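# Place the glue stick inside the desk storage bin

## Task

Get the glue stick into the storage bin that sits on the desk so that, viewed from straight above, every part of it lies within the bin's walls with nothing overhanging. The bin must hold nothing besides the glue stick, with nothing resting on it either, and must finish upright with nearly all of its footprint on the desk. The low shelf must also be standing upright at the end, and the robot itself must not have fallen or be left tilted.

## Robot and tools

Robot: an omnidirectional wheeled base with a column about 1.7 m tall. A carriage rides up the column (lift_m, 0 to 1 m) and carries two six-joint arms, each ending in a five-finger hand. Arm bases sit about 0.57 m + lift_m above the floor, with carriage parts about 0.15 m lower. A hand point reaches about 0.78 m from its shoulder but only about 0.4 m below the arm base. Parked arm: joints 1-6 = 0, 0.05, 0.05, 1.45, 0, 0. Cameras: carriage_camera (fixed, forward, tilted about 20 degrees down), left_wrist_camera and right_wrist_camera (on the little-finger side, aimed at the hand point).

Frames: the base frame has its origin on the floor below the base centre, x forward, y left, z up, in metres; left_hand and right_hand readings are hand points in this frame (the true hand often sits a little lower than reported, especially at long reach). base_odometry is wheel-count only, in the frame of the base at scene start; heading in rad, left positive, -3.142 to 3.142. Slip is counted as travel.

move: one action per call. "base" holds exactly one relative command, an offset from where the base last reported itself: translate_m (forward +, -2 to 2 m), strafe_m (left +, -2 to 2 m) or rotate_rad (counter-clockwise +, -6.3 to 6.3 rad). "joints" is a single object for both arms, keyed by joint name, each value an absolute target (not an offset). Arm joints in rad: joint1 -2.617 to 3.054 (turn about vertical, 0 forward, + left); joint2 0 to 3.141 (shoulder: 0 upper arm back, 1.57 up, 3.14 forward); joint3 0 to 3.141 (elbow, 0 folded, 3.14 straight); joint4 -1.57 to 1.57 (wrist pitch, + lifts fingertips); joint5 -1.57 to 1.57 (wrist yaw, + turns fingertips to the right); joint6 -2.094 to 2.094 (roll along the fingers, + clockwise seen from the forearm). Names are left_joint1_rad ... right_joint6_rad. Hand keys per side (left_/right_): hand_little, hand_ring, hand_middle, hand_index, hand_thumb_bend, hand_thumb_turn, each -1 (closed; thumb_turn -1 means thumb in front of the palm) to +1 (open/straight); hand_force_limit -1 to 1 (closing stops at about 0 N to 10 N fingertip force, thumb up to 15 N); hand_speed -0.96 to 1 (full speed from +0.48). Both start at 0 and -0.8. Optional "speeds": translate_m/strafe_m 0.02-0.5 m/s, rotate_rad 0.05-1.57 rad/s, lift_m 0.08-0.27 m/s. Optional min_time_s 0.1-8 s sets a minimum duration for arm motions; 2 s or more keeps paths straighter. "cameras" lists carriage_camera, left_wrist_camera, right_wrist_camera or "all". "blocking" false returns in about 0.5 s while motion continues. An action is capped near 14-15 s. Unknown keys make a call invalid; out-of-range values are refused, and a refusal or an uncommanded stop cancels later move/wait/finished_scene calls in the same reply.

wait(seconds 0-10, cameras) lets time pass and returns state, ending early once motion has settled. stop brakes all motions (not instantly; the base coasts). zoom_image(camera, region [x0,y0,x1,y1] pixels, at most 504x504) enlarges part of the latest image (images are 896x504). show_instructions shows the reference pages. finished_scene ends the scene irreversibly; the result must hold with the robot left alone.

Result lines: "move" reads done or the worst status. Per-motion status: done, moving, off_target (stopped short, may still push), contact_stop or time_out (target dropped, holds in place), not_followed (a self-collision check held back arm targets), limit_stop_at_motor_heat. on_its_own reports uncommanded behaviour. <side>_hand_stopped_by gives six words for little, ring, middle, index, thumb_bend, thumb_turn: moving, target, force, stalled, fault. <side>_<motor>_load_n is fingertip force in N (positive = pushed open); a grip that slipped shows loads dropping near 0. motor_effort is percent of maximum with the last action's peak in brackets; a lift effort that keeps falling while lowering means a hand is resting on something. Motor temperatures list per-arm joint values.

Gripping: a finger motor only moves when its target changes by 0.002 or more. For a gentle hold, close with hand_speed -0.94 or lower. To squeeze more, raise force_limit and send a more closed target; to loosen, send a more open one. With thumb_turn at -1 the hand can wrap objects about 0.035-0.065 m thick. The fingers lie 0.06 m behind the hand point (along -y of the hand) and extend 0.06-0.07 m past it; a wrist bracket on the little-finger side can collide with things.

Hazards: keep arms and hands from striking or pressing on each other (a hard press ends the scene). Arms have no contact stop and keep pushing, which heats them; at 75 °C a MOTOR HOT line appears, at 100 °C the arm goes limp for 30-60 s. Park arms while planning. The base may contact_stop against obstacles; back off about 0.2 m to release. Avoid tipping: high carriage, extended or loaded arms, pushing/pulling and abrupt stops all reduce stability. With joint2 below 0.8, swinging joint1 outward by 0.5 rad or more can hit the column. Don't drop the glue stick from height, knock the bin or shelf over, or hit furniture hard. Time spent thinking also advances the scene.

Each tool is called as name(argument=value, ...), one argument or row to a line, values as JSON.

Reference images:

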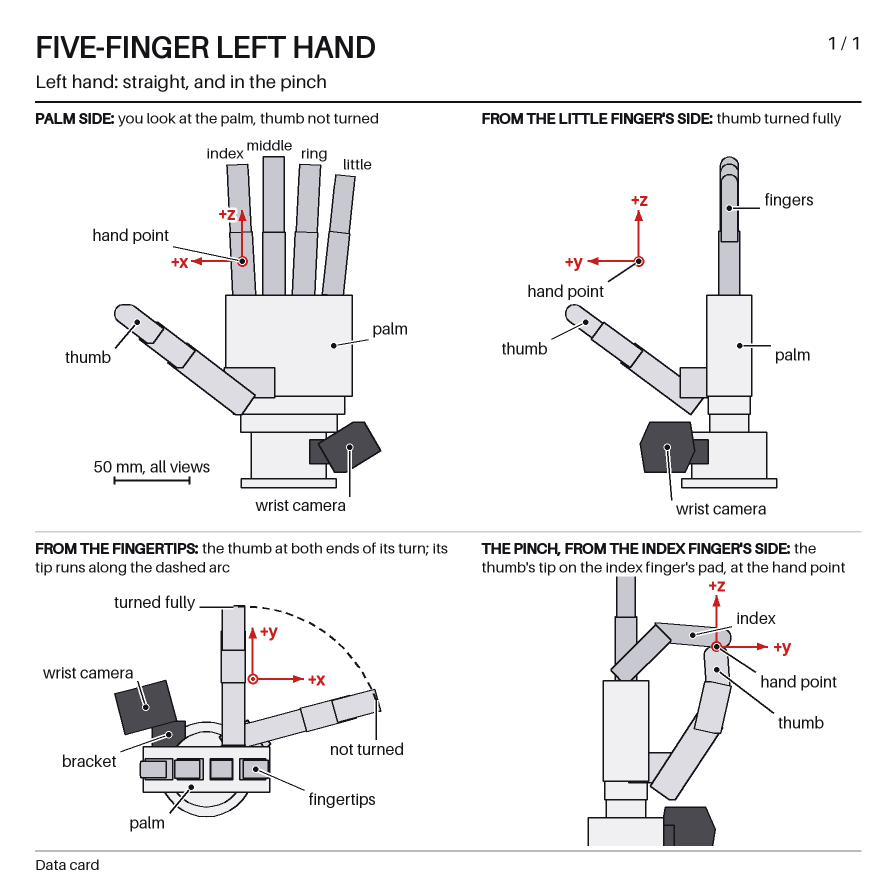

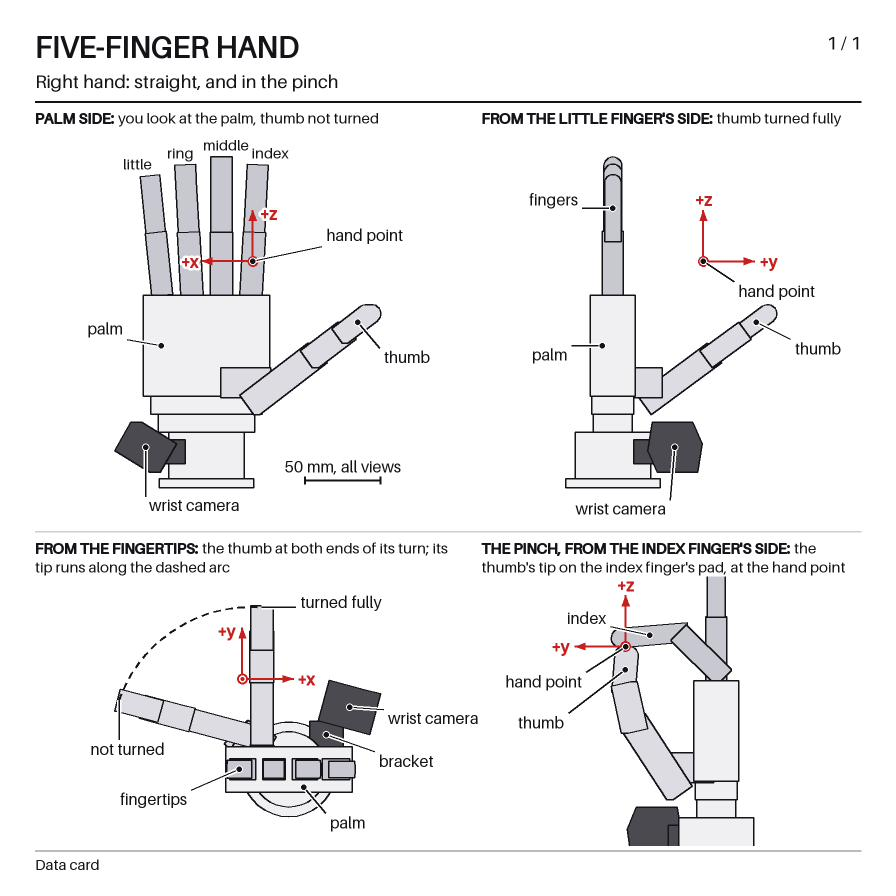

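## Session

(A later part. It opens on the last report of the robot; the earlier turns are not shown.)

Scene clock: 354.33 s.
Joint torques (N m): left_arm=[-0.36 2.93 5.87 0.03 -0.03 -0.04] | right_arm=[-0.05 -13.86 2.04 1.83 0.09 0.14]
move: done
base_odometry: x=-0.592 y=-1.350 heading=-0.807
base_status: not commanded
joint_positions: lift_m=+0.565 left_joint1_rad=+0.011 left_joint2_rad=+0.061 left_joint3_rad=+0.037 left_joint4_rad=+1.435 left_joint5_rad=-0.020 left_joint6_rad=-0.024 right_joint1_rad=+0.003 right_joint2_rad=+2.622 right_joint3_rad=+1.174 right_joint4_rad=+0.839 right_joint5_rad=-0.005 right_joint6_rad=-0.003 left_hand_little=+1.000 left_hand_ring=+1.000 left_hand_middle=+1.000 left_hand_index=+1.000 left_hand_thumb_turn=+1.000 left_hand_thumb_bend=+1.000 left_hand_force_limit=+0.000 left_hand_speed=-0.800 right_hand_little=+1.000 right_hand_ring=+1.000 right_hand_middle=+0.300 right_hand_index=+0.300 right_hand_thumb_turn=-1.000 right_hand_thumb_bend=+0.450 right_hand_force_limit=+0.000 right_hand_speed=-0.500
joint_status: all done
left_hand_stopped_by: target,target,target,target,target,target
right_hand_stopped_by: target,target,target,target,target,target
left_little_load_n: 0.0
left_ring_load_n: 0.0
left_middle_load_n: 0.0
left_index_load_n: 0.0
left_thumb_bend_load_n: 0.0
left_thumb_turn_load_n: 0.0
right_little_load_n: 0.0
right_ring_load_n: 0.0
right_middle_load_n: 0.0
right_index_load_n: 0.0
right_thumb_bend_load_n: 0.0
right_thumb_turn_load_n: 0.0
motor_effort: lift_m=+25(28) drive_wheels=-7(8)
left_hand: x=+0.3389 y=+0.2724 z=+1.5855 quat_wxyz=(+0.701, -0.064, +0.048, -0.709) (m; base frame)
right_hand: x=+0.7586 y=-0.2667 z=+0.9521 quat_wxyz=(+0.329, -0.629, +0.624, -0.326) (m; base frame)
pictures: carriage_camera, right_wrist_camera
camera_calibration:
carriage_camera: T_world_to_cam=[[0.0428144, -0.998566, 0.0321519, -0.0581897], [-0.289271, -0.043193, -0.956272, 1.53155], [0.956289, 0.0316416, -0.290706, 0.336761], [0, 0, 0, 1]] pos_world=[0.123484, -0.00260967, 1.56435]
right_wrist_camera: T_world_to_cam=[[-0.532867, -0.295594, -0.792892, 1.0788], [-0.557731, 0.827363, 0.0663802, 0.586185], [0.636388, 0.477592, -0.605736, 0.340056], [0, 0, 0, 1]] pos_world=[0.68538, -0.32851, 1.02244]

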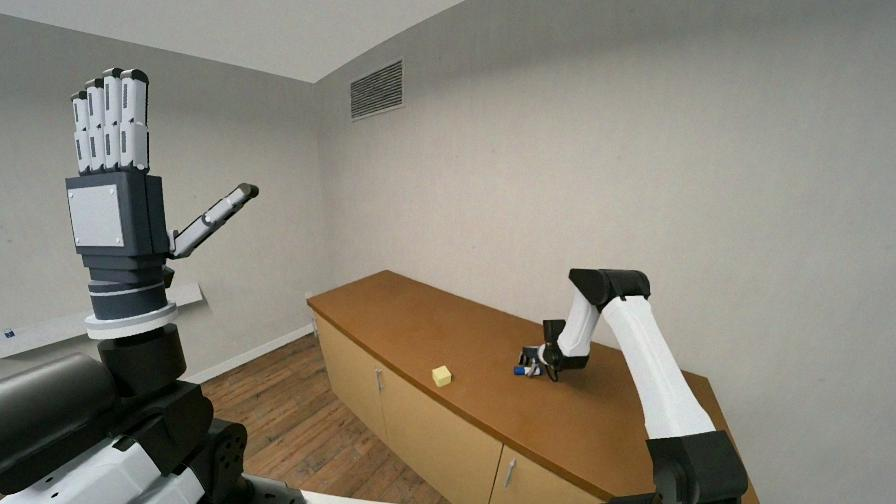

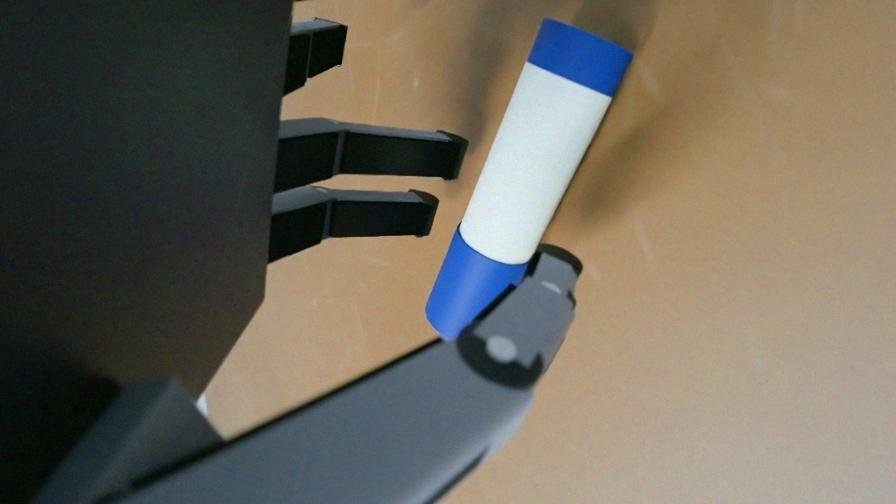

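move(
  joints={"lift_m": 0.533},
  speeds={"lift_m": 0.08},
  cameras=["carriage_camera", "right_wrist_camera"],
)

zoom_image(
  camera="carriage_camera",
  region=[480, 320, 620, 420],
)

Scene clock: 368.57 s.
Joint torques (N m): left_arm=[-0.39 2.96 5.83 0.03 -0.03 -0.05] | right_arm=[-0.05 -12.75 2.21 1.37 0.09 0.13]
move: done
base_odometry: x=-0.592 y=-1.350 heading=-0.807
base_status: not commanded
joint_positions: lift_m=+0.533 left_joint1_rad=+0.011 left_joint2_rad=+0.061 left_joint3_rad=+0.037 left_joint4_rad=+1.435 left_joint5_rad=-0.020 left_joint6_rad=-0.024 right_joint1_rad=+0.003 right_joint2_rad=+2.610 right_joint3_rad=+1.174 right_joint4_rad=+0.896 right_joint5_rad=-0.005 right_joint6_rad=-0.003 left_hand_little=+1.000 left_hand_ring=+1.000 left_hand_middle=+1.000 left_hand_index=+1.000 left_hand_thumb_turn=+1.000 left_hand_thumb_bend=+1.000 left_hand_force_limit=+0.000 left_hand_speed=-0.800 right_hand_little=+1.000 right_hand_ring=+1.000 right_hand_middle=+0.300 right_hand_index=+0.300 right_hand_thumb_turn=-1.000 right_hand_thumb_bend=+0.450 right_hand_force_limit=+0.000 right_hand_speed=-0.500
joint_status: all done
left_hand_stopped_by: target,target,target,target,target,target
right_hand_stopped_by: target,target,target,target,target,target
left_little_load_n: 0.0
left_ring_load_n: 0.0
left_middle_load_n: 0.0
left_index_load_n: 0.0
left_thumb_bend_load_n: -0.5
left_thumb_turn_load_n: 0.0
right_little_load_n: 0.0
right_ring_load_n: 0.0
right_middle_load_n: -4.5
right_index_load_n: 0.0
right_thumb_bend_load_n: 0.0
right_thumb_turn_load_n: 0.0
motor_effort: lift_m=+24(27) drive_wheels=-7(8)
left_hand: x=+0.3389 y=+0.2724 z=+1.5536 quat_wxyz=(+0.701, -0.064, +0.048, -0.709) (m; base frame)
right_hand: x=+0.7731 y=-0.2667 z=+0.9371 quat_wxyz=(+0.350, -0.618, +0.612, -0.347) (m; base frame)
pictures: carriage_camera, right_wrist_camera
camera_calibration:
carriage_camera: T_world_to_cam=[[0.0428144, -0.998566, 0.0321519, -0.057164], [-0.289271, -0.043193, -0.956272, 1.50105], [0.956289, 0.0316416, -0.290706, 0.327488], [0, 0, 0, 1]] pos_world=[0.123484, -0.00260967, 1.53245]
right_wrist_camera: T_world_to_cam=[[-0.477566, -0.295411, -0.827444, 1.06436], [-0.560932, 0.827376, 0.0283606, 0.633374], [0.676229, 0.477684, -0.560832, 0.248895], [0, 0, 0, 1]] pos_world=[0.69527, -0.328509, 1.00232]

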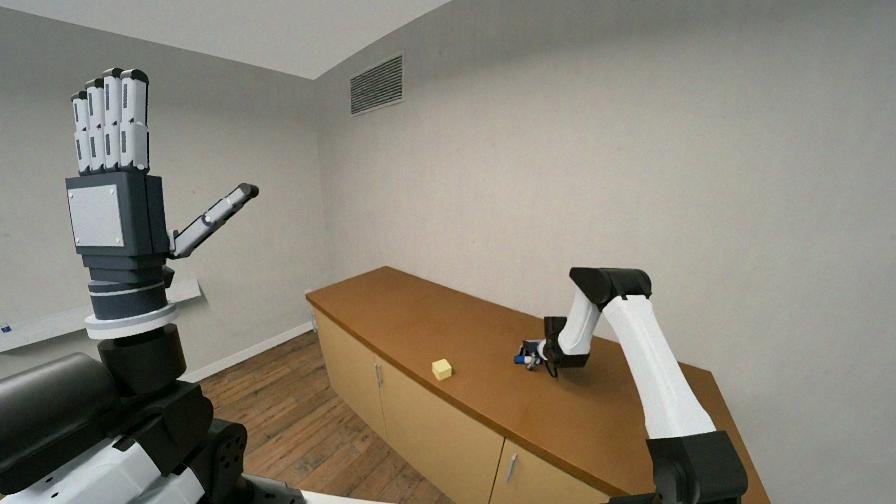

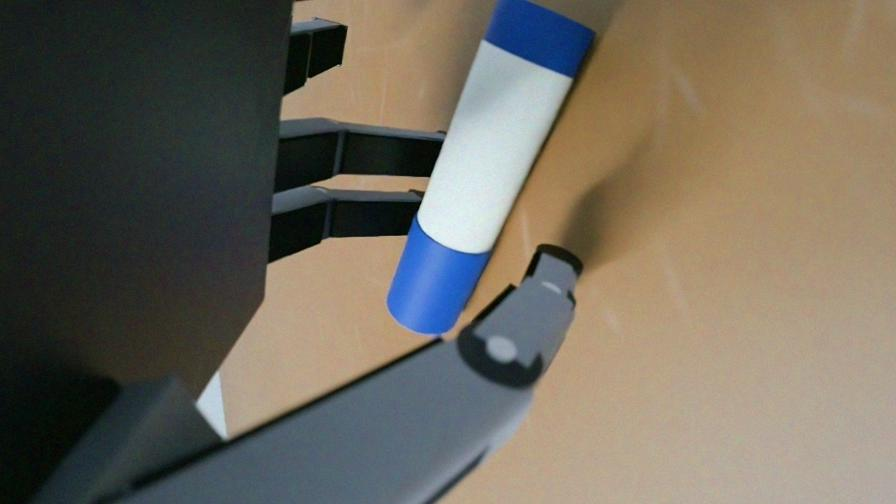

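Scaled by 3.600 from the camera's 896x504 image, which has a finer 1280x720 frame.

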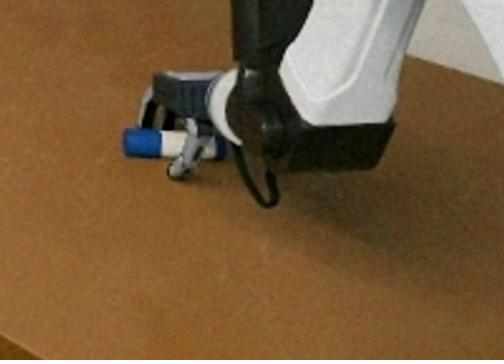

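move(
  joints={"lift_m": 0.541, "right_hand_speed": -0.85, "right_hand_index": 0.1, "right_hand_middle": 0.1, "right_hand_thumb_bend": 0.2},
  speeds={"lift_m": 0.08},
  cameras=["right_wrist_camera"],
)

Scene clock: 378.63 s.
Joint torques (N m): left_arm=[-0.39 2.97 5.82 0.03 -0.04 -0.03] | right_arm=[-0.08 -12.68 2.19 1.55 0.08 0.13]
move: done
base_odometry: x=-0.592 y=-1.350 heading=-0.807
base_status: not commanded
joint_positions: lift_m=+0.541 left_joint1_rad=+0.011 left_joint2_rad=+0.061 left_joint3_rad=+0.037 left_joint4_rad=+1.434 left_joint5_rad=-0.020 left_joint6_rad=-0.024 right_joint1_rad=+0.003 right_joint2_rad=+2.610 right_joint3_rad=+1.174 right_joint4_rad=+0.873 right_joint5_rad=-0.005 right_joint6_rad=-0.003 left_hand_little=+1.000 left_hand_ring=+1.000 left_hand_middle=+1.000 left_hand_index=+1.000 left_hand_thumb_turn=+1.000 left_hand_thumb_bend=+1.000 left_hand_force_limit=+0.000 left_hand_speed=-0.800 right_hand_little=+1.000 right_hand_ring=+1.000 right_hand_middle=+0.100 right_hand_index=+0.100 right_hand_thumb_turn=-1.000 right_hand_thumb_bend=+0.202 right_hand_force_limit=+0.000 right_hand_speed=-0.850
joint_status: all done
left_hand_stopped_by: target,target,target,target,target,target
right_hand_stopped_by: target,target,target,target,target,target
left_little_load_n: 0.5
left_ring_load_n: 0.0
left_middle_load_n: 0.0
left_index_load_n: 0.0
left_thumb_bend_load_n: 0.0
left_thumb_turn_load_n: 0.0
right_little_load_n: -0.5
right_ring_load_n: 0.0
right_middle_load_n: -0.5
right_index_load_n: 4.0
right_thumb_bend_load_n: 3.5
right_thumb_turn_load_n: -2.5
motor_effort: lift_m=+31(37) drive_wheels=-7(8)
left_hand: x=+0.3391 y=+0.2724 z=+1.5609 quat_wxyz=(+0.701, -0.065, +0.049, -0.709) (m; base frame)
right_hand: x=+0.7687 y=-0.2667 z=+0.9400 quat_wxyz=(+0.343, -0.622, +0.616, -0.340) (m; base frame)
pictures: right_wrist_camera
camera_calibration:
right_wrist_camera: T_world_to_cam=[[-0.496383, -0.295457, -0.816278, 1.06861], [-0.560102, 0.827403, 0.0411178, 0.618242], [0.663242, 0.477609, -0.576195, 0.277849], [0, 0, 0, 1]] pos_world=[0.692439, -0.328509, 1.00696]

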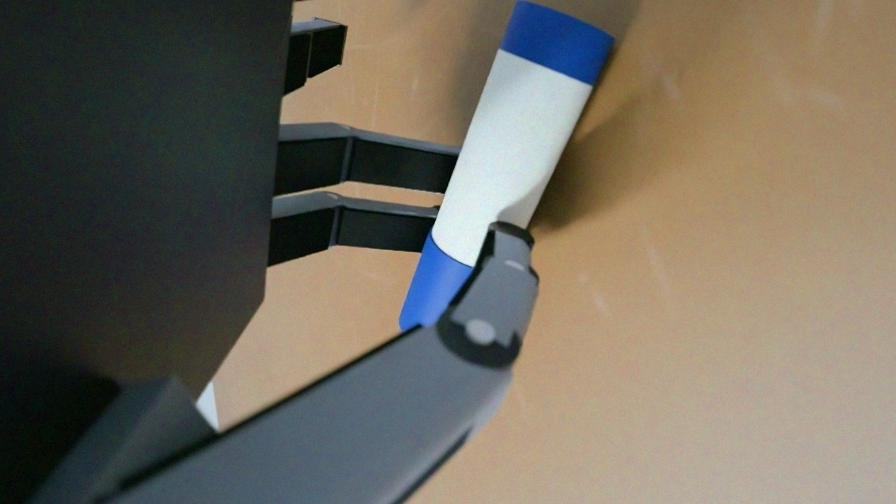

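move(
  joints={"lift_m": 0.546, "right_hand_speed": -0.9, "right_hand_force_limit": 0.2, "right_hand_index": -0.1, "right_hand_middle": -0.1, "right_hand_thumb_bend": -0.1},
  speeds={"lift_m": 0.08},
  cameras=["right_wrist_camera"],
)

Scene clock: 383.80 s.
Joint torques (N m): left_arm=[-0.38 2.99 5.86 0.03 -0.03 -0.04] | right_arm=[-0.06 -12.67 2.17 1.72 0.09 0.13]
move: off_target
base_odometry: x=-0.592 y=-1.350 heading=-0.807
base_status: not commanded
joint_positions: lift_m=+0.546 left_joint1_rad=+0.011 left_joint2_rad=+0.061 left_joint3_rad=+0.037 left_joint4_rad=+1.434 left_joint5_rad=-0.020 left_joint6_rad=-0.024 right_joint1_rad=+0.003 right_joint2_rad=+2.610 right_joint3_rad=+1.173 right_joint4_rad=+0.855 right_joint5_rad=-0.005 right_joint6_rad=-0.003 left_hand_little=+1.000 left_hand_ring=+1.000 left_hand_middle=+1.000 left_hand_index=+1.000 left_hand_thumb_turn=+1.000 left_hand_thumb_bend=+1.000 left_hand_force_limit=+0.000 left_hand_speed=-0.800 right_hand_little=+1.000 right_hand_ring=+1.000 right_hand_middle=+0.074 right_hand_index=+0.093 right_hand_thumb_turn=-1.000 right_hand_thumb_bend=+0.193 right_hand_force_limit=+0.200 right_hand_speed=-0.900
joint_status: right_hand_middle off_target (ended at +0.074, target -0.100); right_hand_index off_target (ended at +0.093, target -0.100); right_hand_thumb_bend off_target (ended at +0.193, target -0.100); the others done
left_hand_stopped_by: target,target,target,target,target,target
right_hand_stopped_by: target,target,force,force,force,target
left_little_load_n: 0.0
left_ring_load_n: 0.0
left_middle_load_n: 0.0
left_index_load_n: 0.0
left_thumb_bend_load_n: 0.0
left_thumb_turn_load_n: 0.0
right_little_load_n: 0.0
right_ring_load_n: 0.0
right_middle_load_n: 6.0
right_index_load_n: 6.0
right_thumb_bend_load_n: 9.0
right_thumb_turn_load_n: -3.0
motor_effort: lift_m=+31(36) drive_wheels=-7(8)
left_hand: x=+0.3391 y=+0.2724 z=+1.5659 quat_wxyz=(+0.701, -0.065, +0.049, -0.709) (m; base frame)
right_hand: x=+0.7648 y=-0.2667 z=+0.9412 quat_wxyz=(+0.337, -0.625, +0.620, -0.334) (m; base frame)
pictures: right_wrist_camera
camera_calibration:
right_wrist_camera: T_world_to_cam=[[-0.511836, -0.295503, -0.806661, 1.0704], [-0.559238, 0.827391, 0.0517468, 0.605332], [0.652132, 0.477601, -0.588745, 0.30144], [0, 0, 0, 1]] pos_world=[0.689814, -0.328509, 1.00959]

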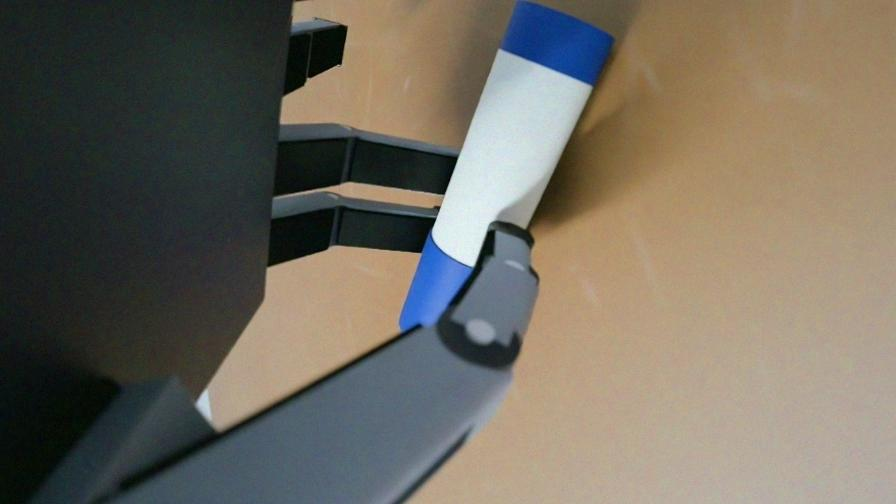

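move(
  joints={"lift_m": 0.62},
  speeds={"lift_m": 0.08},
  cameras=["right_wrist_camera", "carriage_camera"],
)

zoom_image(
  camera="carriage_camera",
  region=[480, 300, 620, 400],
)

Scene clock: 389.50 s.
Joint torques (N m): left_arm=[-0.39 2.92 5.83 0.04 -0.03 -0.04] | right_arm=[-0.03 -12.68 2.36 1.76 0.09 0.13]
move: done
base_odometry: x=-0.592 y=-1.350 heading=-0.807
base_status: not commanded
joint_positions: lift_m=+0.620 left_joint1_rad=+0.011 left_joint2_rad=+0.061 left_joint3_rad=+0.037 left_joint4_rad=+1.434 left_joint5_rad=-0.020 left_joint6_rad=-0.024 right_joint1_rad=+0.003 right_joint2_rad=+2.610 right_joint3_rad=+1.172 right_joint4_rad=+0.849 right_joint5_rad=-0.005 right_joint6_rad=-0.003 left_hand_little=+1.000 left_hand_ring=+1.000 left_hand_middle=+1.000 left_hand_index=+1.000 left_hand_thumb_turn=+1.000 left_hand_thumb_bend=+1.000 left_hand_force_limit=+0.000 left_hand_speed=-0.800 right_hand_little=+1.000 right_hand_ring=+1.000 right_hand_middle=+0.074 right_hand_index=+0.093 right_hand_thumb_turn=-1.000 right_hand_thumb_bend=+0.193 right_hand_force_limit=+0.200 right_hand_speed=-0.900
joint_status: all done
left_hand_stopped_by: target,target,target,target,target,target
right_hand_stopped_by: target,target,force,force,force,target
left_little_load_n: 0.0
left_ring_load_n: 0.0
left_middle_load_n: 0.0
left_index_load_n: 0.0
left_thumb_bend_load_n: 0.0
left_thumb_turn_load_n: 0.0
right_little_load_n: 0.0
right_ring_load_n: 0.0
right_middle_load_n: 6.5
right_index_load_n: 6.0
right_thumb_bend_load_n: 9.0
right_thumb_turn_load_n: -3.0
motor_effort: lift_m=+31(37) drive_wheels=-7(8)
left_hand: x=+0.3391 y=+0.2724 z=+1.6399 quat_wxyz=(+0.701, -0.065, +0.049, -0.709) (m; base frame)
right_hand: x=+0.7628 y=-0.2667 z=+1.0136 quat_wxyz=(+0.335, -0.626, +0.621, -0.332) (m; base frame)
pictures: carriage_camera, right_wrist_camera
camera_calibration:
carriage_camera: T_world_to_cam=[[0.0428144, -0.998566, 0.0321519, -0.059942], [-0.289271, -0.043193, -0.956272, 1.58367], [0.956289, 0.0316416, -0.290706, 0.352605], [0, 0, 0, 1]] pos_world=[0.123484, -0.00260967, 1.61885]
right_wrist_camera: T_world_to_cam=[[-0.518312, -0.2955, -0.802516, 1.12854], [-0.558795, 0.827396, 0.0562414, 0.595597], [0.647379, 0.477593, -0.593974, 0.354277], [0, 0, 0, 1]] pos_world=[0.688404, -0.328509, 1.08261]

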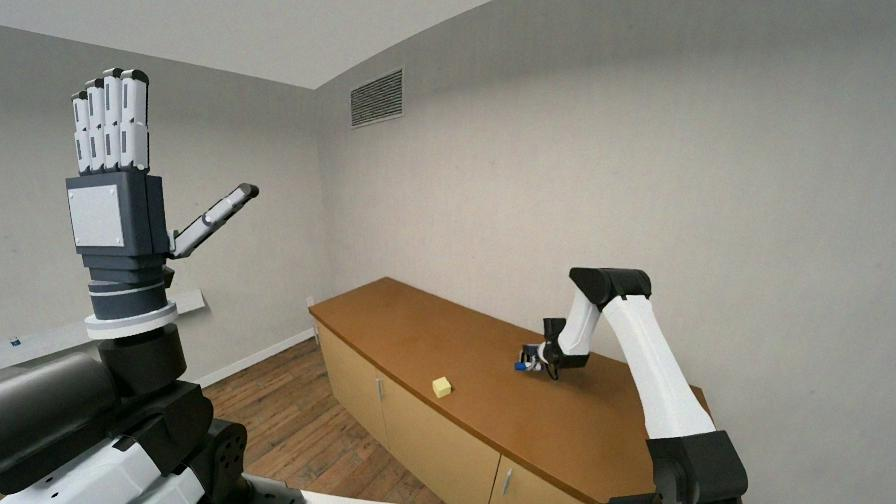

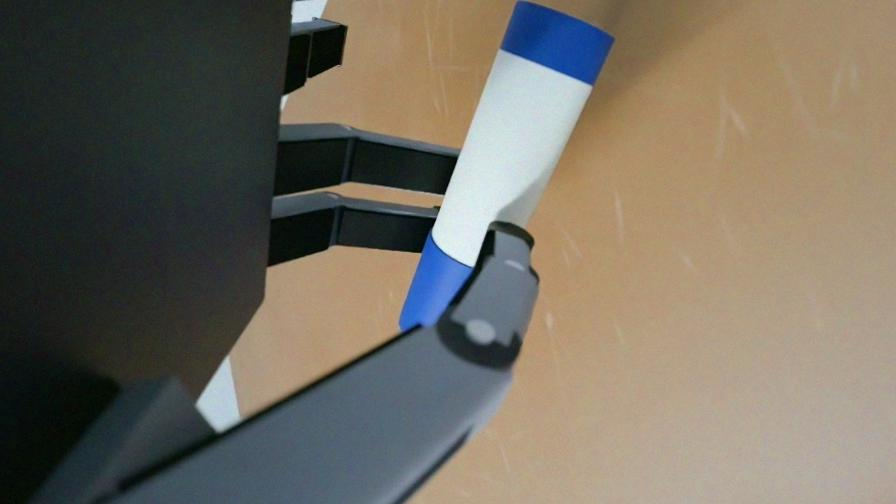

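Scaled by 3.600 from the camera's 896x504 image, which has a finer 1280x720 frame.

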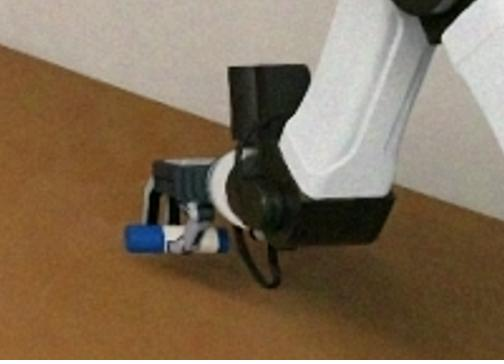

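move(
  base={"translate_m": -0.35},
  joints={"lift_m": 0.7},
  speeds={"translate_m": 0.25},
)

move(
  base={"rotate_rad": 2.587},
  joints={"lift_m": 0.5, "right_joint2_rad": 1.7, "right_joint3_rad": 0.5, "right_joint4_rad": 0.6},
  speeds={"rotate_rad": 0.7},
  min_time_s=2.5,
  cameras=["right_wrist_camera", "carriage_camera"],
)

zoom_image(
  camera="carriage_camera",
  region=[320, 220, 600, 380],
)

Scene clock: 414.47 s.
Joint torques (N m): left_arm=[-0.36 2.96 5.85 0.04 -0.03 -0.04] | right_arm=[-0.08 -12.74 2.32 1.77 0.1 0.12]
Motor temperatures (°C): left_arm=[27 31 45 26 29 26] | right_arm=[28 54 33 37 30 27]
move: done
base_odometry: x=-0.834 y=-1.097 heading=-0.806
base_status: done
joint_positions: lift_m=+0.700 left_joint1_rad=+0.011 left_joint2_rad=+0.061 left_joint3_rad=+0.037 left_joint4_rad=+1.434 left_joint5_rad=-0.020 left_joint6_rad=-0.024 right_joint1_rad=+0.003 right_joint2_rad=+2.611 right_joint3_rad=+1.172 right_joint4_rad=+0.850 right_joint5_rad=-0.005 right_joint6_rad=-0.003 left_hand_little=+1.000 left_hand_ring=+1.000 left_hand_middle=+1.000 left_hand_index=+1.000 left_hand_thumb_turn=+1.000 left_hand_thumb_bend=+1.000 left_hand_force_limit=+0.000 left_hand_speed=-0.800 right_hand_little=+1.000 right_hand_ring=+1.000 right_hand_middle=+0.074 right_hand_index=+0.093 right_hand_thumb_turn=-1.000 right_hand_thumb_bend=+0.193 right_hand_force_limit=+0.200 right_hand_speed=-0.900
joint_status: all done
left_hand_stopped_by: target,target,target,target,target,target
right_hand_stopped_by: target,target,force,force,force,target
left_little_load_n: 0.0
left_ring_load_n: 0.0
left_middle_load_n: 0.0
left_index_load_n: 0.0
left_thumb_bend_load_n: 0.0
left_thumb_turn_load_n: 0.0
right_little_load_n: 0.0
right_ring_load_n: 0.0
right_middle_load_n: 6.0
right_index_load_n: 6.0
right_thumb_bend_load_n: 9.0
right_thumb_turn_load_n: -3.0
motor_effort: lift_m=+31(39) drive_wheels=-2(11)
left_hand: x=+0.3392 y=+0.2724 z=+1.7199 quat_wxyz=(+0.701, -0.065, +0.049, -0.709) (m; base frame)
right_hand: x=+0.7628 y=-0.2667 z=+1.0934 quat_wxyz=(+0.335, -0.626, +0.621, -0.332) (m; base frame)
pictures: none

Scene clock: 419.33 s.
Joint torques (N m): left_arm=[-0.38 2.92 5.83 0.05 -0.03 -0.04] | right_arm=[0.27 -9.09 2.85 1.69 0.09 0.13]
move: done
base_odometry: x=-0.833 y=-1.097 heading=+1.780
base_status: done
joint_positions: lift_m=+0.500 left_joint1_rad=+0.011 left_joint2_rad=+0.061 left_joint3_rad=+0.037 left_joint4_rad=+1.434 left_joint5_rad=-0.020 left_joint6_rad=-0.024 right_joint1_rad=-0.001 right_joint2_rad=+1.727 right_joint3_rad=+0.511 right_joint4_rad=+0.596 right_joint5_rad=-0.004 right_joint6_rad=-0.003 left_hand_little=+1.000 left_hand_ring=+1.000 left_hand_middle=+1.000 left_hand_index=+1.000 left_hand_thumb_turn=+1.000 left_hand_thumb_bend=+1.000 left_hand_force_limit=+0.000 left_hand_speed=-0.800 right_hand_little=+1.000 right_hand_ring=+1.000 right_hand_middle=+0.074 right_hand_index=+0.093 right_hand_thumb_turn=-1.000 right_hand_thumb_bend=+0.193 right_hand_force_limit=+0.200 right_hand_speed=-0.900
joint_status: all done
left_hand_stopped_by: target,target,target,target,target,target
right_hand_stopped_by: target,target,force,force,force,target
left_little_load_n: 0.0
left_ring_load_n: 0.0
left_middle_load_n: 0.0
left_index_load_n: 0.0
left_thumb_bend_load_n: 0.0
left_thumb_turn_load_n: 0.0
right_little_load_n: 0.0
right_ring_load_n: 0.0
right_middle_load_n: 6.5
right_index_load_n: 6.0
right_thumb_bend_load_n: 9.0
right_thumb_turn_load_n: -3.0
motor_effort: lift_m=+26(28) drive_wheels=+7(14)
left_hand: x=+0.3392 y=+0.2724 z=+1.5203 quat_wxyz=(+0.701, -0.065, +0.049, -0.709) (m; base frame)
right_hand: x=+0.6200 y=-0.2688 z=+1.0415 quat_wxyz=(+0.324, -0.630, +0.627, -0.323) (m; base frame)
pictures: carriage_camera, right_wrist_camera
camera_calibration:
carriage_camera: T_world_to_cam=[[0.0428144, -0.998566, 0.0321519, -0.0560966], [-0.289271, -0.043193, -0.956272, 1.4693], [0.956289, 0.0316416, -0.290706, 0.317836], [0, 0, 0, 1]] pos_world=[0.123484, -0.00260967, 1.49925]
right_wrist_camera: T_world_to_cam=[[-0.543342, -0.293591, -0.786501, 1.07557], [-0.552981, 0.830063, 0.0721657, 0.49647], [0.631658, 0.47413, -0.613358, 0.493278], [0, 0, 0, 1]] pos_world=[0.547357, -0.330202, 1.11266]

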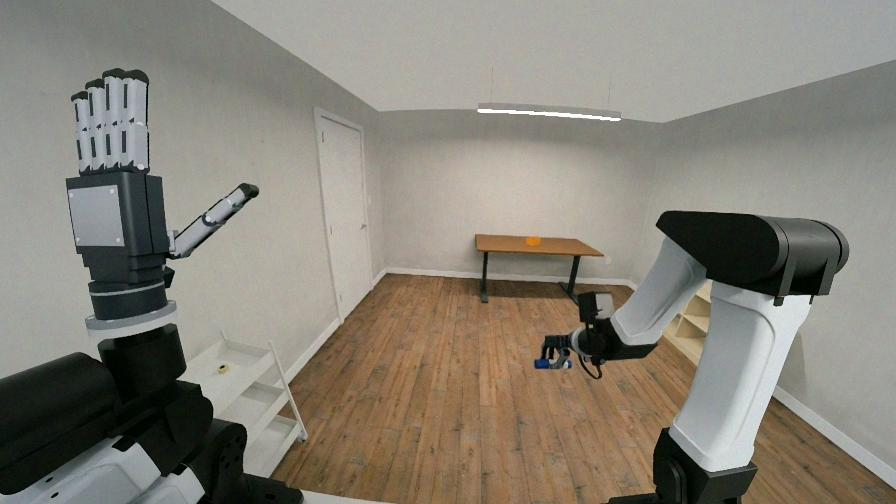

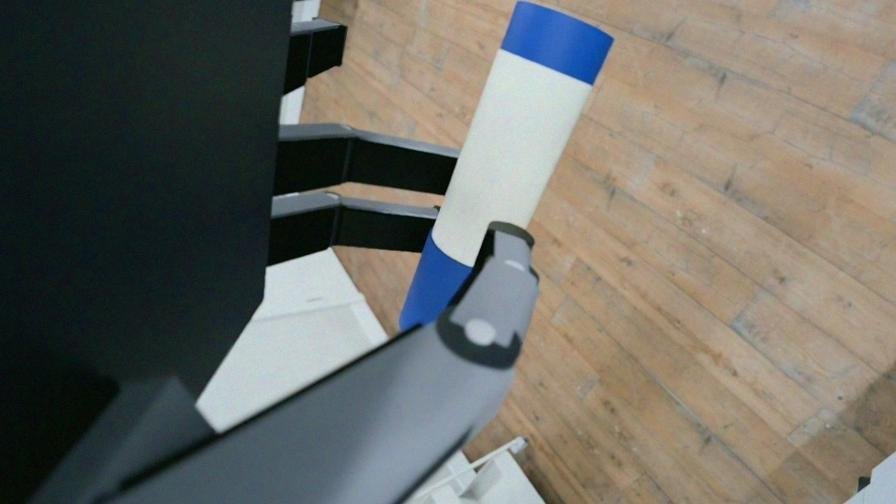

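Scaled by 1.800 from the camera's 896x504 image, which has a finer 1280x720 frame.

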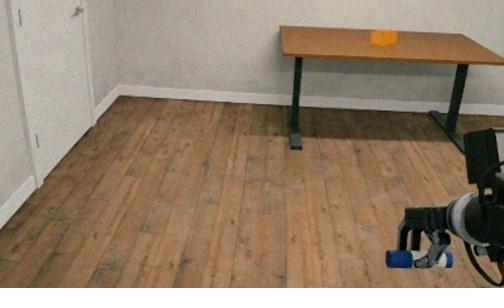

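move(
  base={"strafe_m": -0.65},
  speeds={"strafe_m": 0.35},
)

move(
  base={"translate_m": 1.6},
  speeds={"translate_m": 0.4},
  cameras=["right_wrist_camera", "carriage_camera"],
)

zoom_image(
  camera="carriage_camera",
  region=[300, 230, 600, 380],
)

Scene clock: 436.47 s.
Joint torques (N m): left_arm=[-0.39 2.95 5.87 0.05 -0.03 -0.04] | right_arm=[0.39 -9.06 2.84 1.69 0.06 0.14]
Motor temperatures (°C): left_arm=[27 31 45 26 29 26] | right_arm=[28 48 33 36 30 27]
move: done
base_odometry: x=-0.198 y=-0.961 heading=+1.781
base_status: done
joint_positions: lift_m=+0.500 left_joint1_rad=+0.011 left_joint2_rad=+0.061 left_joint3_rad=+0.037 left_joint4_rad=+1.434 left_joint5_rad=-0.020 left_joint6_rad=-0.024 right_joint1_rad=-0.001 right_joint2_rad=+1.726 right_joint3_rad=+0.511 right_joint4_rad=+0.594 right_joint5_rad=-0.003 right_joint6_rad=-0.003 left_hand_little=+1.000 left_hand_ring=+1.000 left_hand_middle=+1.000 left_hand_index=+1.000 left_hand_thumb_turn=+1.000 left_hand_thumb_bend=+1.000 left_hand_force_limit=+0.000 left_hand_speed=-0.800 right_hand_little=+1.000 right_hand_ring=+1.000 right_hand_middle=+0.074 right_hand_index=+0.093 right_hand_thumb_turn=-1.000 right_hand_thumb_bend=+0.193 right_hand_force_limit=+0.200 right_hand_speed=-0.900
joint_status: not commanded
left_hand_stopped_by: target,target,target,target,target,target
right_hand_stopped_by: target,target,force,force,force,target
left_little_load_n: 0.0
left_ring_load_n: 0.0
left_middle_load_n: 0.0
left_index_load_n: 0.0
left_thumb_bend_load_n: 0.0
left_thumb_turn_load_n: 0.0
right_little_load_n: 0.0
right_ring_load_n: 0.0
right_middle_load_n: 6.0
right_index_load_n: 6.0
right_thumb_bend_load_n: 9.0
right_thumb_turn_load_n: -3.0
motor_effort: lift_m=+25(27) drive_wheels=-10(19)
left_hand: x=+0.3392 y=+0.2724 z=+1.5203 quat_wxyz=(+0.701, -0.065, +0.049, -0.709) (m; base frame)
right_hand: x=+0.6197 y=-0.2690 z=+1.0413 quat_wxyz=(+0.323, -0.630, +0.628, -0.323) (m; base frame)
pictures: none

Scene clock: 442.37 s.
Joint torques (N m): left_arm=[-0.35 2.93 5.82 0.01 -0.03 -0.05] | right_arm=[0.29 -8.72 2.86 1.71 0.07 0.13]
move: done
base_odometry: x=-0.531 y=+0.604 heading=+1.781
base_status: done
joint_positions: lift_m=+0.500 left_joint1_rad=+0.011 left_joint2_rad=+0.061 left_joint3_rad=+0.037 left_joint4_rad=+1.436 left_joint5_rad=-0.020 left_joint6_rad=-0.024 right_joint1_rad=-0.001 right_joint2_rad=+1.725 right_joint3_rad=+0.511 right_joint4_rad=+0.592 right_joint5_rad=-0.003 right_joint6_rad=-0.003 left_hand_little=+1.000 left_hand_ring=+1.000 left_hand_middle=+1.000 left_hand_index=+1.000 left_hand_thumb_turn=+1.000 left_hand_thumb_bend=+1.000 left_hand_force_limit=+0.000 left_hand_speed=-0.800 right_hand_little=+1.000 right_hand_ring=+1.000 right_hand_middle=+0.074 right_hand_index=+0.093 right_hand_thumb_turn=-1.000 right_hand_thumb_bend=+0.193 right_hand_force_limit=+0.200 right_hand_speed=-0.900
joint_status: not commanded
left_hand_stopped_by: target,target,target,target,target,target
right_hand_stopped_by: target,target,force,force,force,target
left_little_load_n: 0.0
left_ring_load_n: 0.0
left_middle_load_n: 0.0
left_index_load_n: 0.0
left_thumb_bend_load_n: 0.0
left_thumb_turn_load_n: 0.0
right_little_load_n: 0.0
right_ring_load_n: 0.0
right_middle_load_n: 6.0
right_index_load_n: 6.0
right_thumb_bend_load_n: 9.0
right_thumb_turn_load_n: -3.0
motor_effort: lift_m=+26(27) drive_wheels=-6(13)
left_hand: x=+0.3387 y=+0.2724 z=+1.5205 quat_wxyz=(+0.701, -0.064, +0.048, -0.709) (m; base frame)
right_hand: x=+0.6195 y=-0.2690 z=+1.0415 quat_wxyz=(+0.323, -0.630, +0.628, -0.323) (m; base frame)
pictures: carriage_camera, right_wrist_camera
camera_calibration:
carriage_camera: T_world_to_cam=[[0.0428144, -0.998566, 0.0321519, -0.0560966], [-0.289271, -0.043193, -0.956272, 1.4693], [0.956289, 0.0316416, -0.290706, 0.317836], [0, 0, 0, 1]] pos_world=[0.123484, -0.00260967, 1.49925]
right_wrist_camera: T_world_to_cam=[[-0.545129, -0.29353, -0.785286, 1.07521], [-0.552024, 0.830652, 0.0727163, 0.495364], [0.630955, 0.473136, -0.614848, 0.495482], [0, 0, 0, 1]] pos_world=[0.546952, -0.330301, 1.11297]

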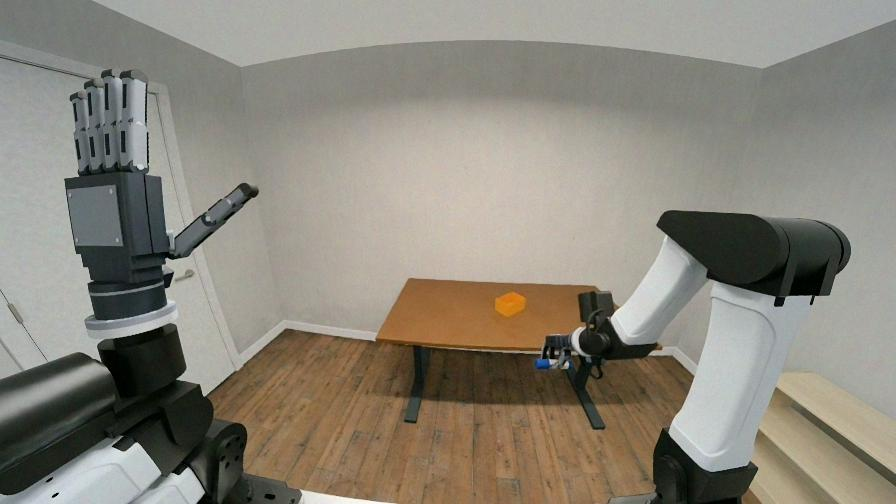

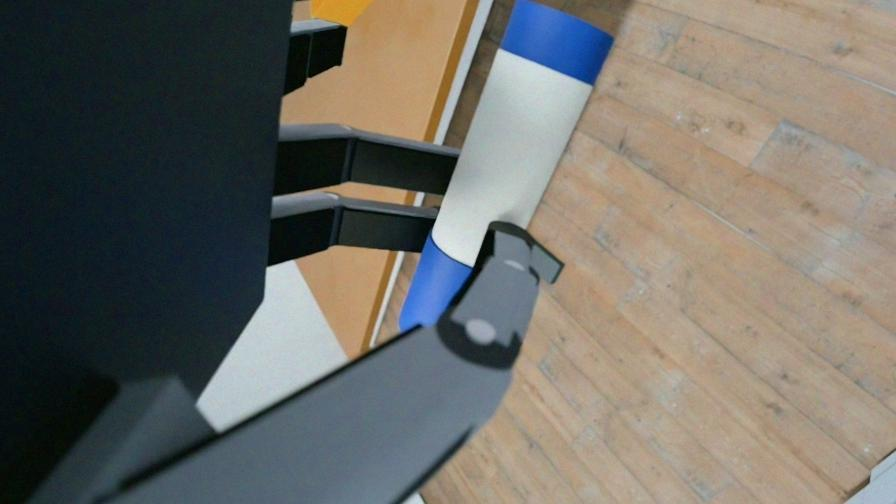

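Scaled by 1.680 from the camera's 896x504 image, which has a finer 1280x720 frame.

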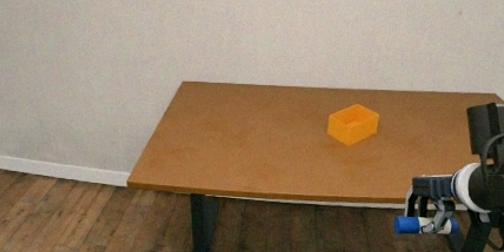

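zoom_image(
  camera="carriage_camera",
  region=[470, 270, 570, 340],
)

Scaled by 5.040 from the camera's 896x504 image, which has a finer 1280x720 frame.

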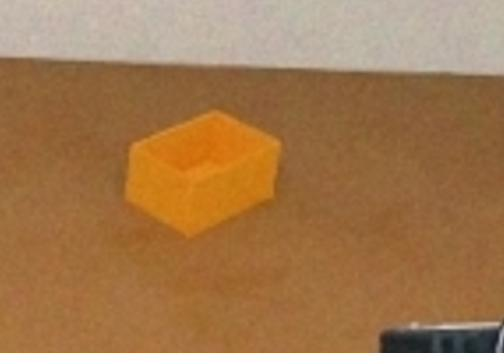

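move(
  base={"strafe_m": -0.58},
  speeds={"strafe_m": 0.35},
)

move(
  base={"translate_m": 0.5},
  speeds={"translate_m": 0.3},
)

move(
  base={"rotate_rad": 0.66},
  speeds={"rotate_rad": 0.5},
  cameras=["right_wrist_camera", "carriage_camera"],
)

zoom_image(
  camera="carriage_camera",
  region=[440, 300, 620, 420],
)

Scene clock: 568.47 s.
Joint torques (N m): left_arm=[-0.36 2.96 5.86 0.02 -0.02 -0.05] | right_arm=[0.21 -8.75 2.85 1.72 0.05 0.13]
move: done
base_odometry: x=+0.037 y=+0.726 heading=+1.781
base_status: done
joint_positions: lift_m=+0.500 left_joint1_rad=+0.011 left_joint2_rad=+0.061 left_joint3_rad=+0.037 left_joint4_rad=+1.436 left_joint5_rad=-0.019 left_joint6_rad=-0.024 right_joint1_rad=-0.001 right_joint2_rad=+1.724 right_joint3_rad=+0.511 right_joint4_rad=+0.592 right_joint5_rad=-0.001 right_joint6_rad=-0.003 left_hand_little=+1.000 left_hand_ring=+1.000 left_hand_middle=+1.000 left_hand_index=+1.000 left_hand_thumb_turn=+1.000 left_hand_thumb_bend=+1.000 left_hand_force_limit=+0.000 left_hand_speed=-0.800 right_hand_little=+1.000 right_hand_ring=+1.000 right_hand_middle=+0.074 right_hand_index=+0.093 right_hand_thumb_turn=-1.000 right_hand_thumb_bend=+0.193 right_hand_force_limit=+0.200 right_hand_speed=-0.900
joint_status: not commanded
left_hand_stopped_by: target,target,target,target,target,target
right_hand_stopped_by: target,target,force,force,force,target
left_little_load_n: 0.0
left_ring_load_n: 0.0
left_middle_load_n: 0.0
left_index_load_n: 0.0
left_thumb_bend_load_n: 0.0
left_thumb_turn_load_n: 0.0
right_little_load_n: 0.0
right_ring_load_n: 0.0
right_middle_load_n: 6.0
right_index_load_n: 6.0
right_thumb_bend_load_n: 9.5
right_thumb_turn_load_n: -3.0
motor_effort: lift_m=+26(27) drive_wheels=-4(10)
left_hand: x=+0.3387 y=+0.2724 z=+1.5205 quat_wxyz=(+0.701, -0.064, +0.048, -0.709) (m; base frame)
right_hand: x=+0.6195 y=-0.2693 z=+1.0415 quat_wxyz=(+0.323, -0.630, +0.628, -0.324) (m; base frame)
pictures: none

Scene clock: 571.63 s.
Joint torques (N m): left_arm=[-0.36 2.95 5.83 0.03 -0.02 -0.04] | right_arm=[0.28 -8.72 2.86 1.72 0.06 0.12]
move: done
base_odometry: x=-0.067 y=+1.215 heading=+1.780
base_status: done
joint_positions: lift_m=+0.500 left_joint1_rad=+0.011 left_joint2_rad=+0.061 left_joint3_rad=+0.037 left_joint4_rad=+1.436 left_joint5_rad=-0.019 left_joint6_rad=-0.024 right_joint1_rad=-0.001 right_joint2_rad=+1.723 right_joint3_rad=+0.511 right_joint4_rad=+0.591 right_joint5_rad=-0.001 right_joint6_rad=-0.003 left_hand_little=+1.000 left_hand_ring=+1.000 left_hand_middle=+1.000 left_hand_index=+1.000 left_hand_thumb_turn=+1.000 left_hand_thumb_bend=+1.000 left_hand_force_limit=+0.000 left_hand_speed=-0.800 right_hand_little=+1.000 right_hand_ring=+1.000 right_hand_middle=+0.074 right_hand_index=+0.093 right_hand_thumb_turn=-1.000 right_hand_thumb_bend=+0.193 right_hand_force_limit=+0.200 right_hand_speed=-0.900
joint_status: not commanded
left_hand_stopped_by: target,target,target,target,target,target
right_hand_stopped_by: target,target,force,force,force,target
left_little_load_n: 0.0
left_ring_load_n: 0.0
left_middle_load_n: 0.5
left_index_load_n: 0.0
left_thumb_bend_load_n: 0.0
left_thumb_turn_load_n: 0.0
right_little_load_n: 0.0
right_ring_load_n: 0.0
right_middle_load_n: 6.0
right_index_load_n: 6.0
right_thumb_bend_load_n: 9.5
right_thumb_turn_load_n: -3.0
motor_effort: lift_m=+26(27) drive_wheels=-6(11)
left_hand: x=+0.3387 y=+0.2724 z=+1.5205 quat_wxyz=(+0.701, -0.064, +0.048, -0.709) (m; base frame)
right_hand: x=+0.6195 y=-0.2693 z=+1.0417 quat_wxyz=(+0.323, -0.630, +0.628, -0.324) (m; base frame)
pictures: none

Scene clock: 573.87 s.
Joint torques (N m): left_arm=[-0.39 2.97 5.85 0.03 -0.03 -0.04] | right_arm=[0.16 -8.7 2.89 1.73 0.06 0.12]
move: done
base_odometry: x=-0.067 y=+1.215 heading=+2.440
base_status: done
joint_positions: lift_m=+0.500 left_joint1_rad=+0.011 left_joint2_rad=+0.061 left_joint3_rad=+0.037 left_joint4_rad=+1.435 left_joint5_rad=-0.019 left_joint6_rad=-0.024 right_joint1_rad=+0.000 right_joint2_rad=+1.723 right_joint3_rad=+0.511 right_joint4_rad=+0.591 right_joint5_rad=-0.001 right_joint6_rad=-0.003 left_hand_little=+1.000 left_hand_ring=+1.000 left_hand_middle=+1.000 left_hand_index=+1.000 left_hand_thumb_turn=+1.000 left_hand_thumb_bend=+1.000 left_hand_force_limit=+0.000 left_hand_speed=-0.800 right_hand_little=+1.000 right_hand_ring=+1.000 right_hand_middle=+0.074 right_hand_index=+0.093 right_hand_thumb_turn=-1.000 right_hand_thumb_bend=+0.193 right_hand_force_limit=+0.200 right_hand_speed=-0.900
joint_status: not commanded
left_hand_stopped_by: target,target,target,target,target,target
right_hand_stopped_by: target,target,force,force,force,target
left_little_load_n: 0.0
left_ring_load_n: 0.0
left_middle_load_n: 0.0
left_index_load_n: 0.0
left_thumb_bend_load_n: 0.0
left_thumb_turn_load_n: 0.0
right_little_load_n: 0.0
right_ring_load_n: 0.0
right_middle_load_n: 6.0
right_index_load_n: 6.0
right_thumb_bend_load_n: 9.0
right_thumb_turn_load_n: -3.0
motor_effort: lift_m=+25(26) drive_wheels=+7(13)
left_hand: x=+0.3388 y=+0.2724 z=+1.5205 quat_wxyz=(+0.701, -0.064, +0.048, -0.709) (m; base frame)
right_hand: x=+0.6194 y=-0.2689 z=+1.0416 quat_wxyz=(+0.323, -0.630, +0.628, -0.323) (m; base frame)
pictures: carriage_camera, right_wrist_camera
camera_calibration:
carriage_camera: T_world_to_cam=[[0.0428144, -0.998566, 0.0321519, -0.0560966], [-0.289271, -0.043193, -0.956272, 1.4693], [0.956289, 0.0316416, -0.290706, 0.317836], [0, 0, 0, 1]] pos_world=[0.123484, -0.00260967, 1.49925]
right_wrist_camera: T_world_to_cam=[[-0.545533, -0.294195, -0.784756, 1.07478], [-0.551673, 0.830948, 0.071991, 0.495842], [0.630912, 0.472203, -0.615609, 0.496138], [0, 0, 0, 1]] pos_world=[0.546851, -0.330101, 1.11317]

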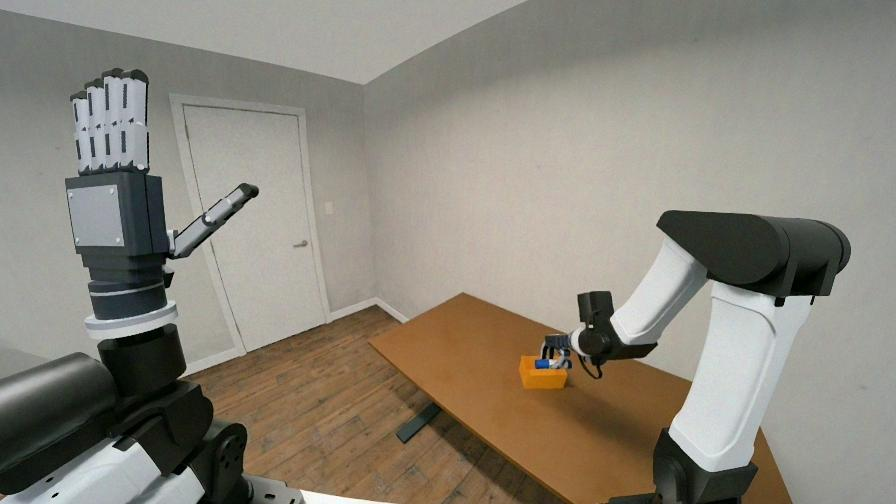

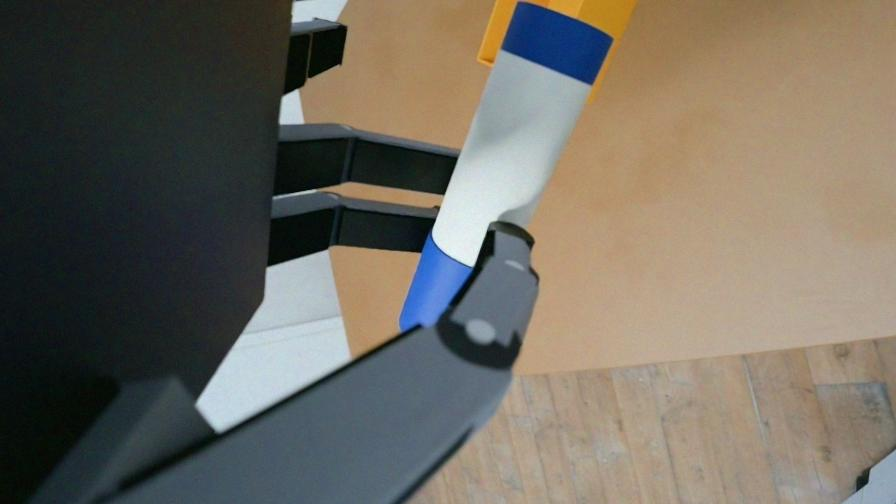

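Scaled by 2.800 from the camera's 896x504 image, which has a finer 1280x720 frame.

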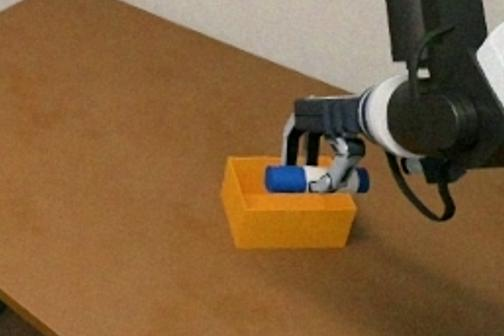

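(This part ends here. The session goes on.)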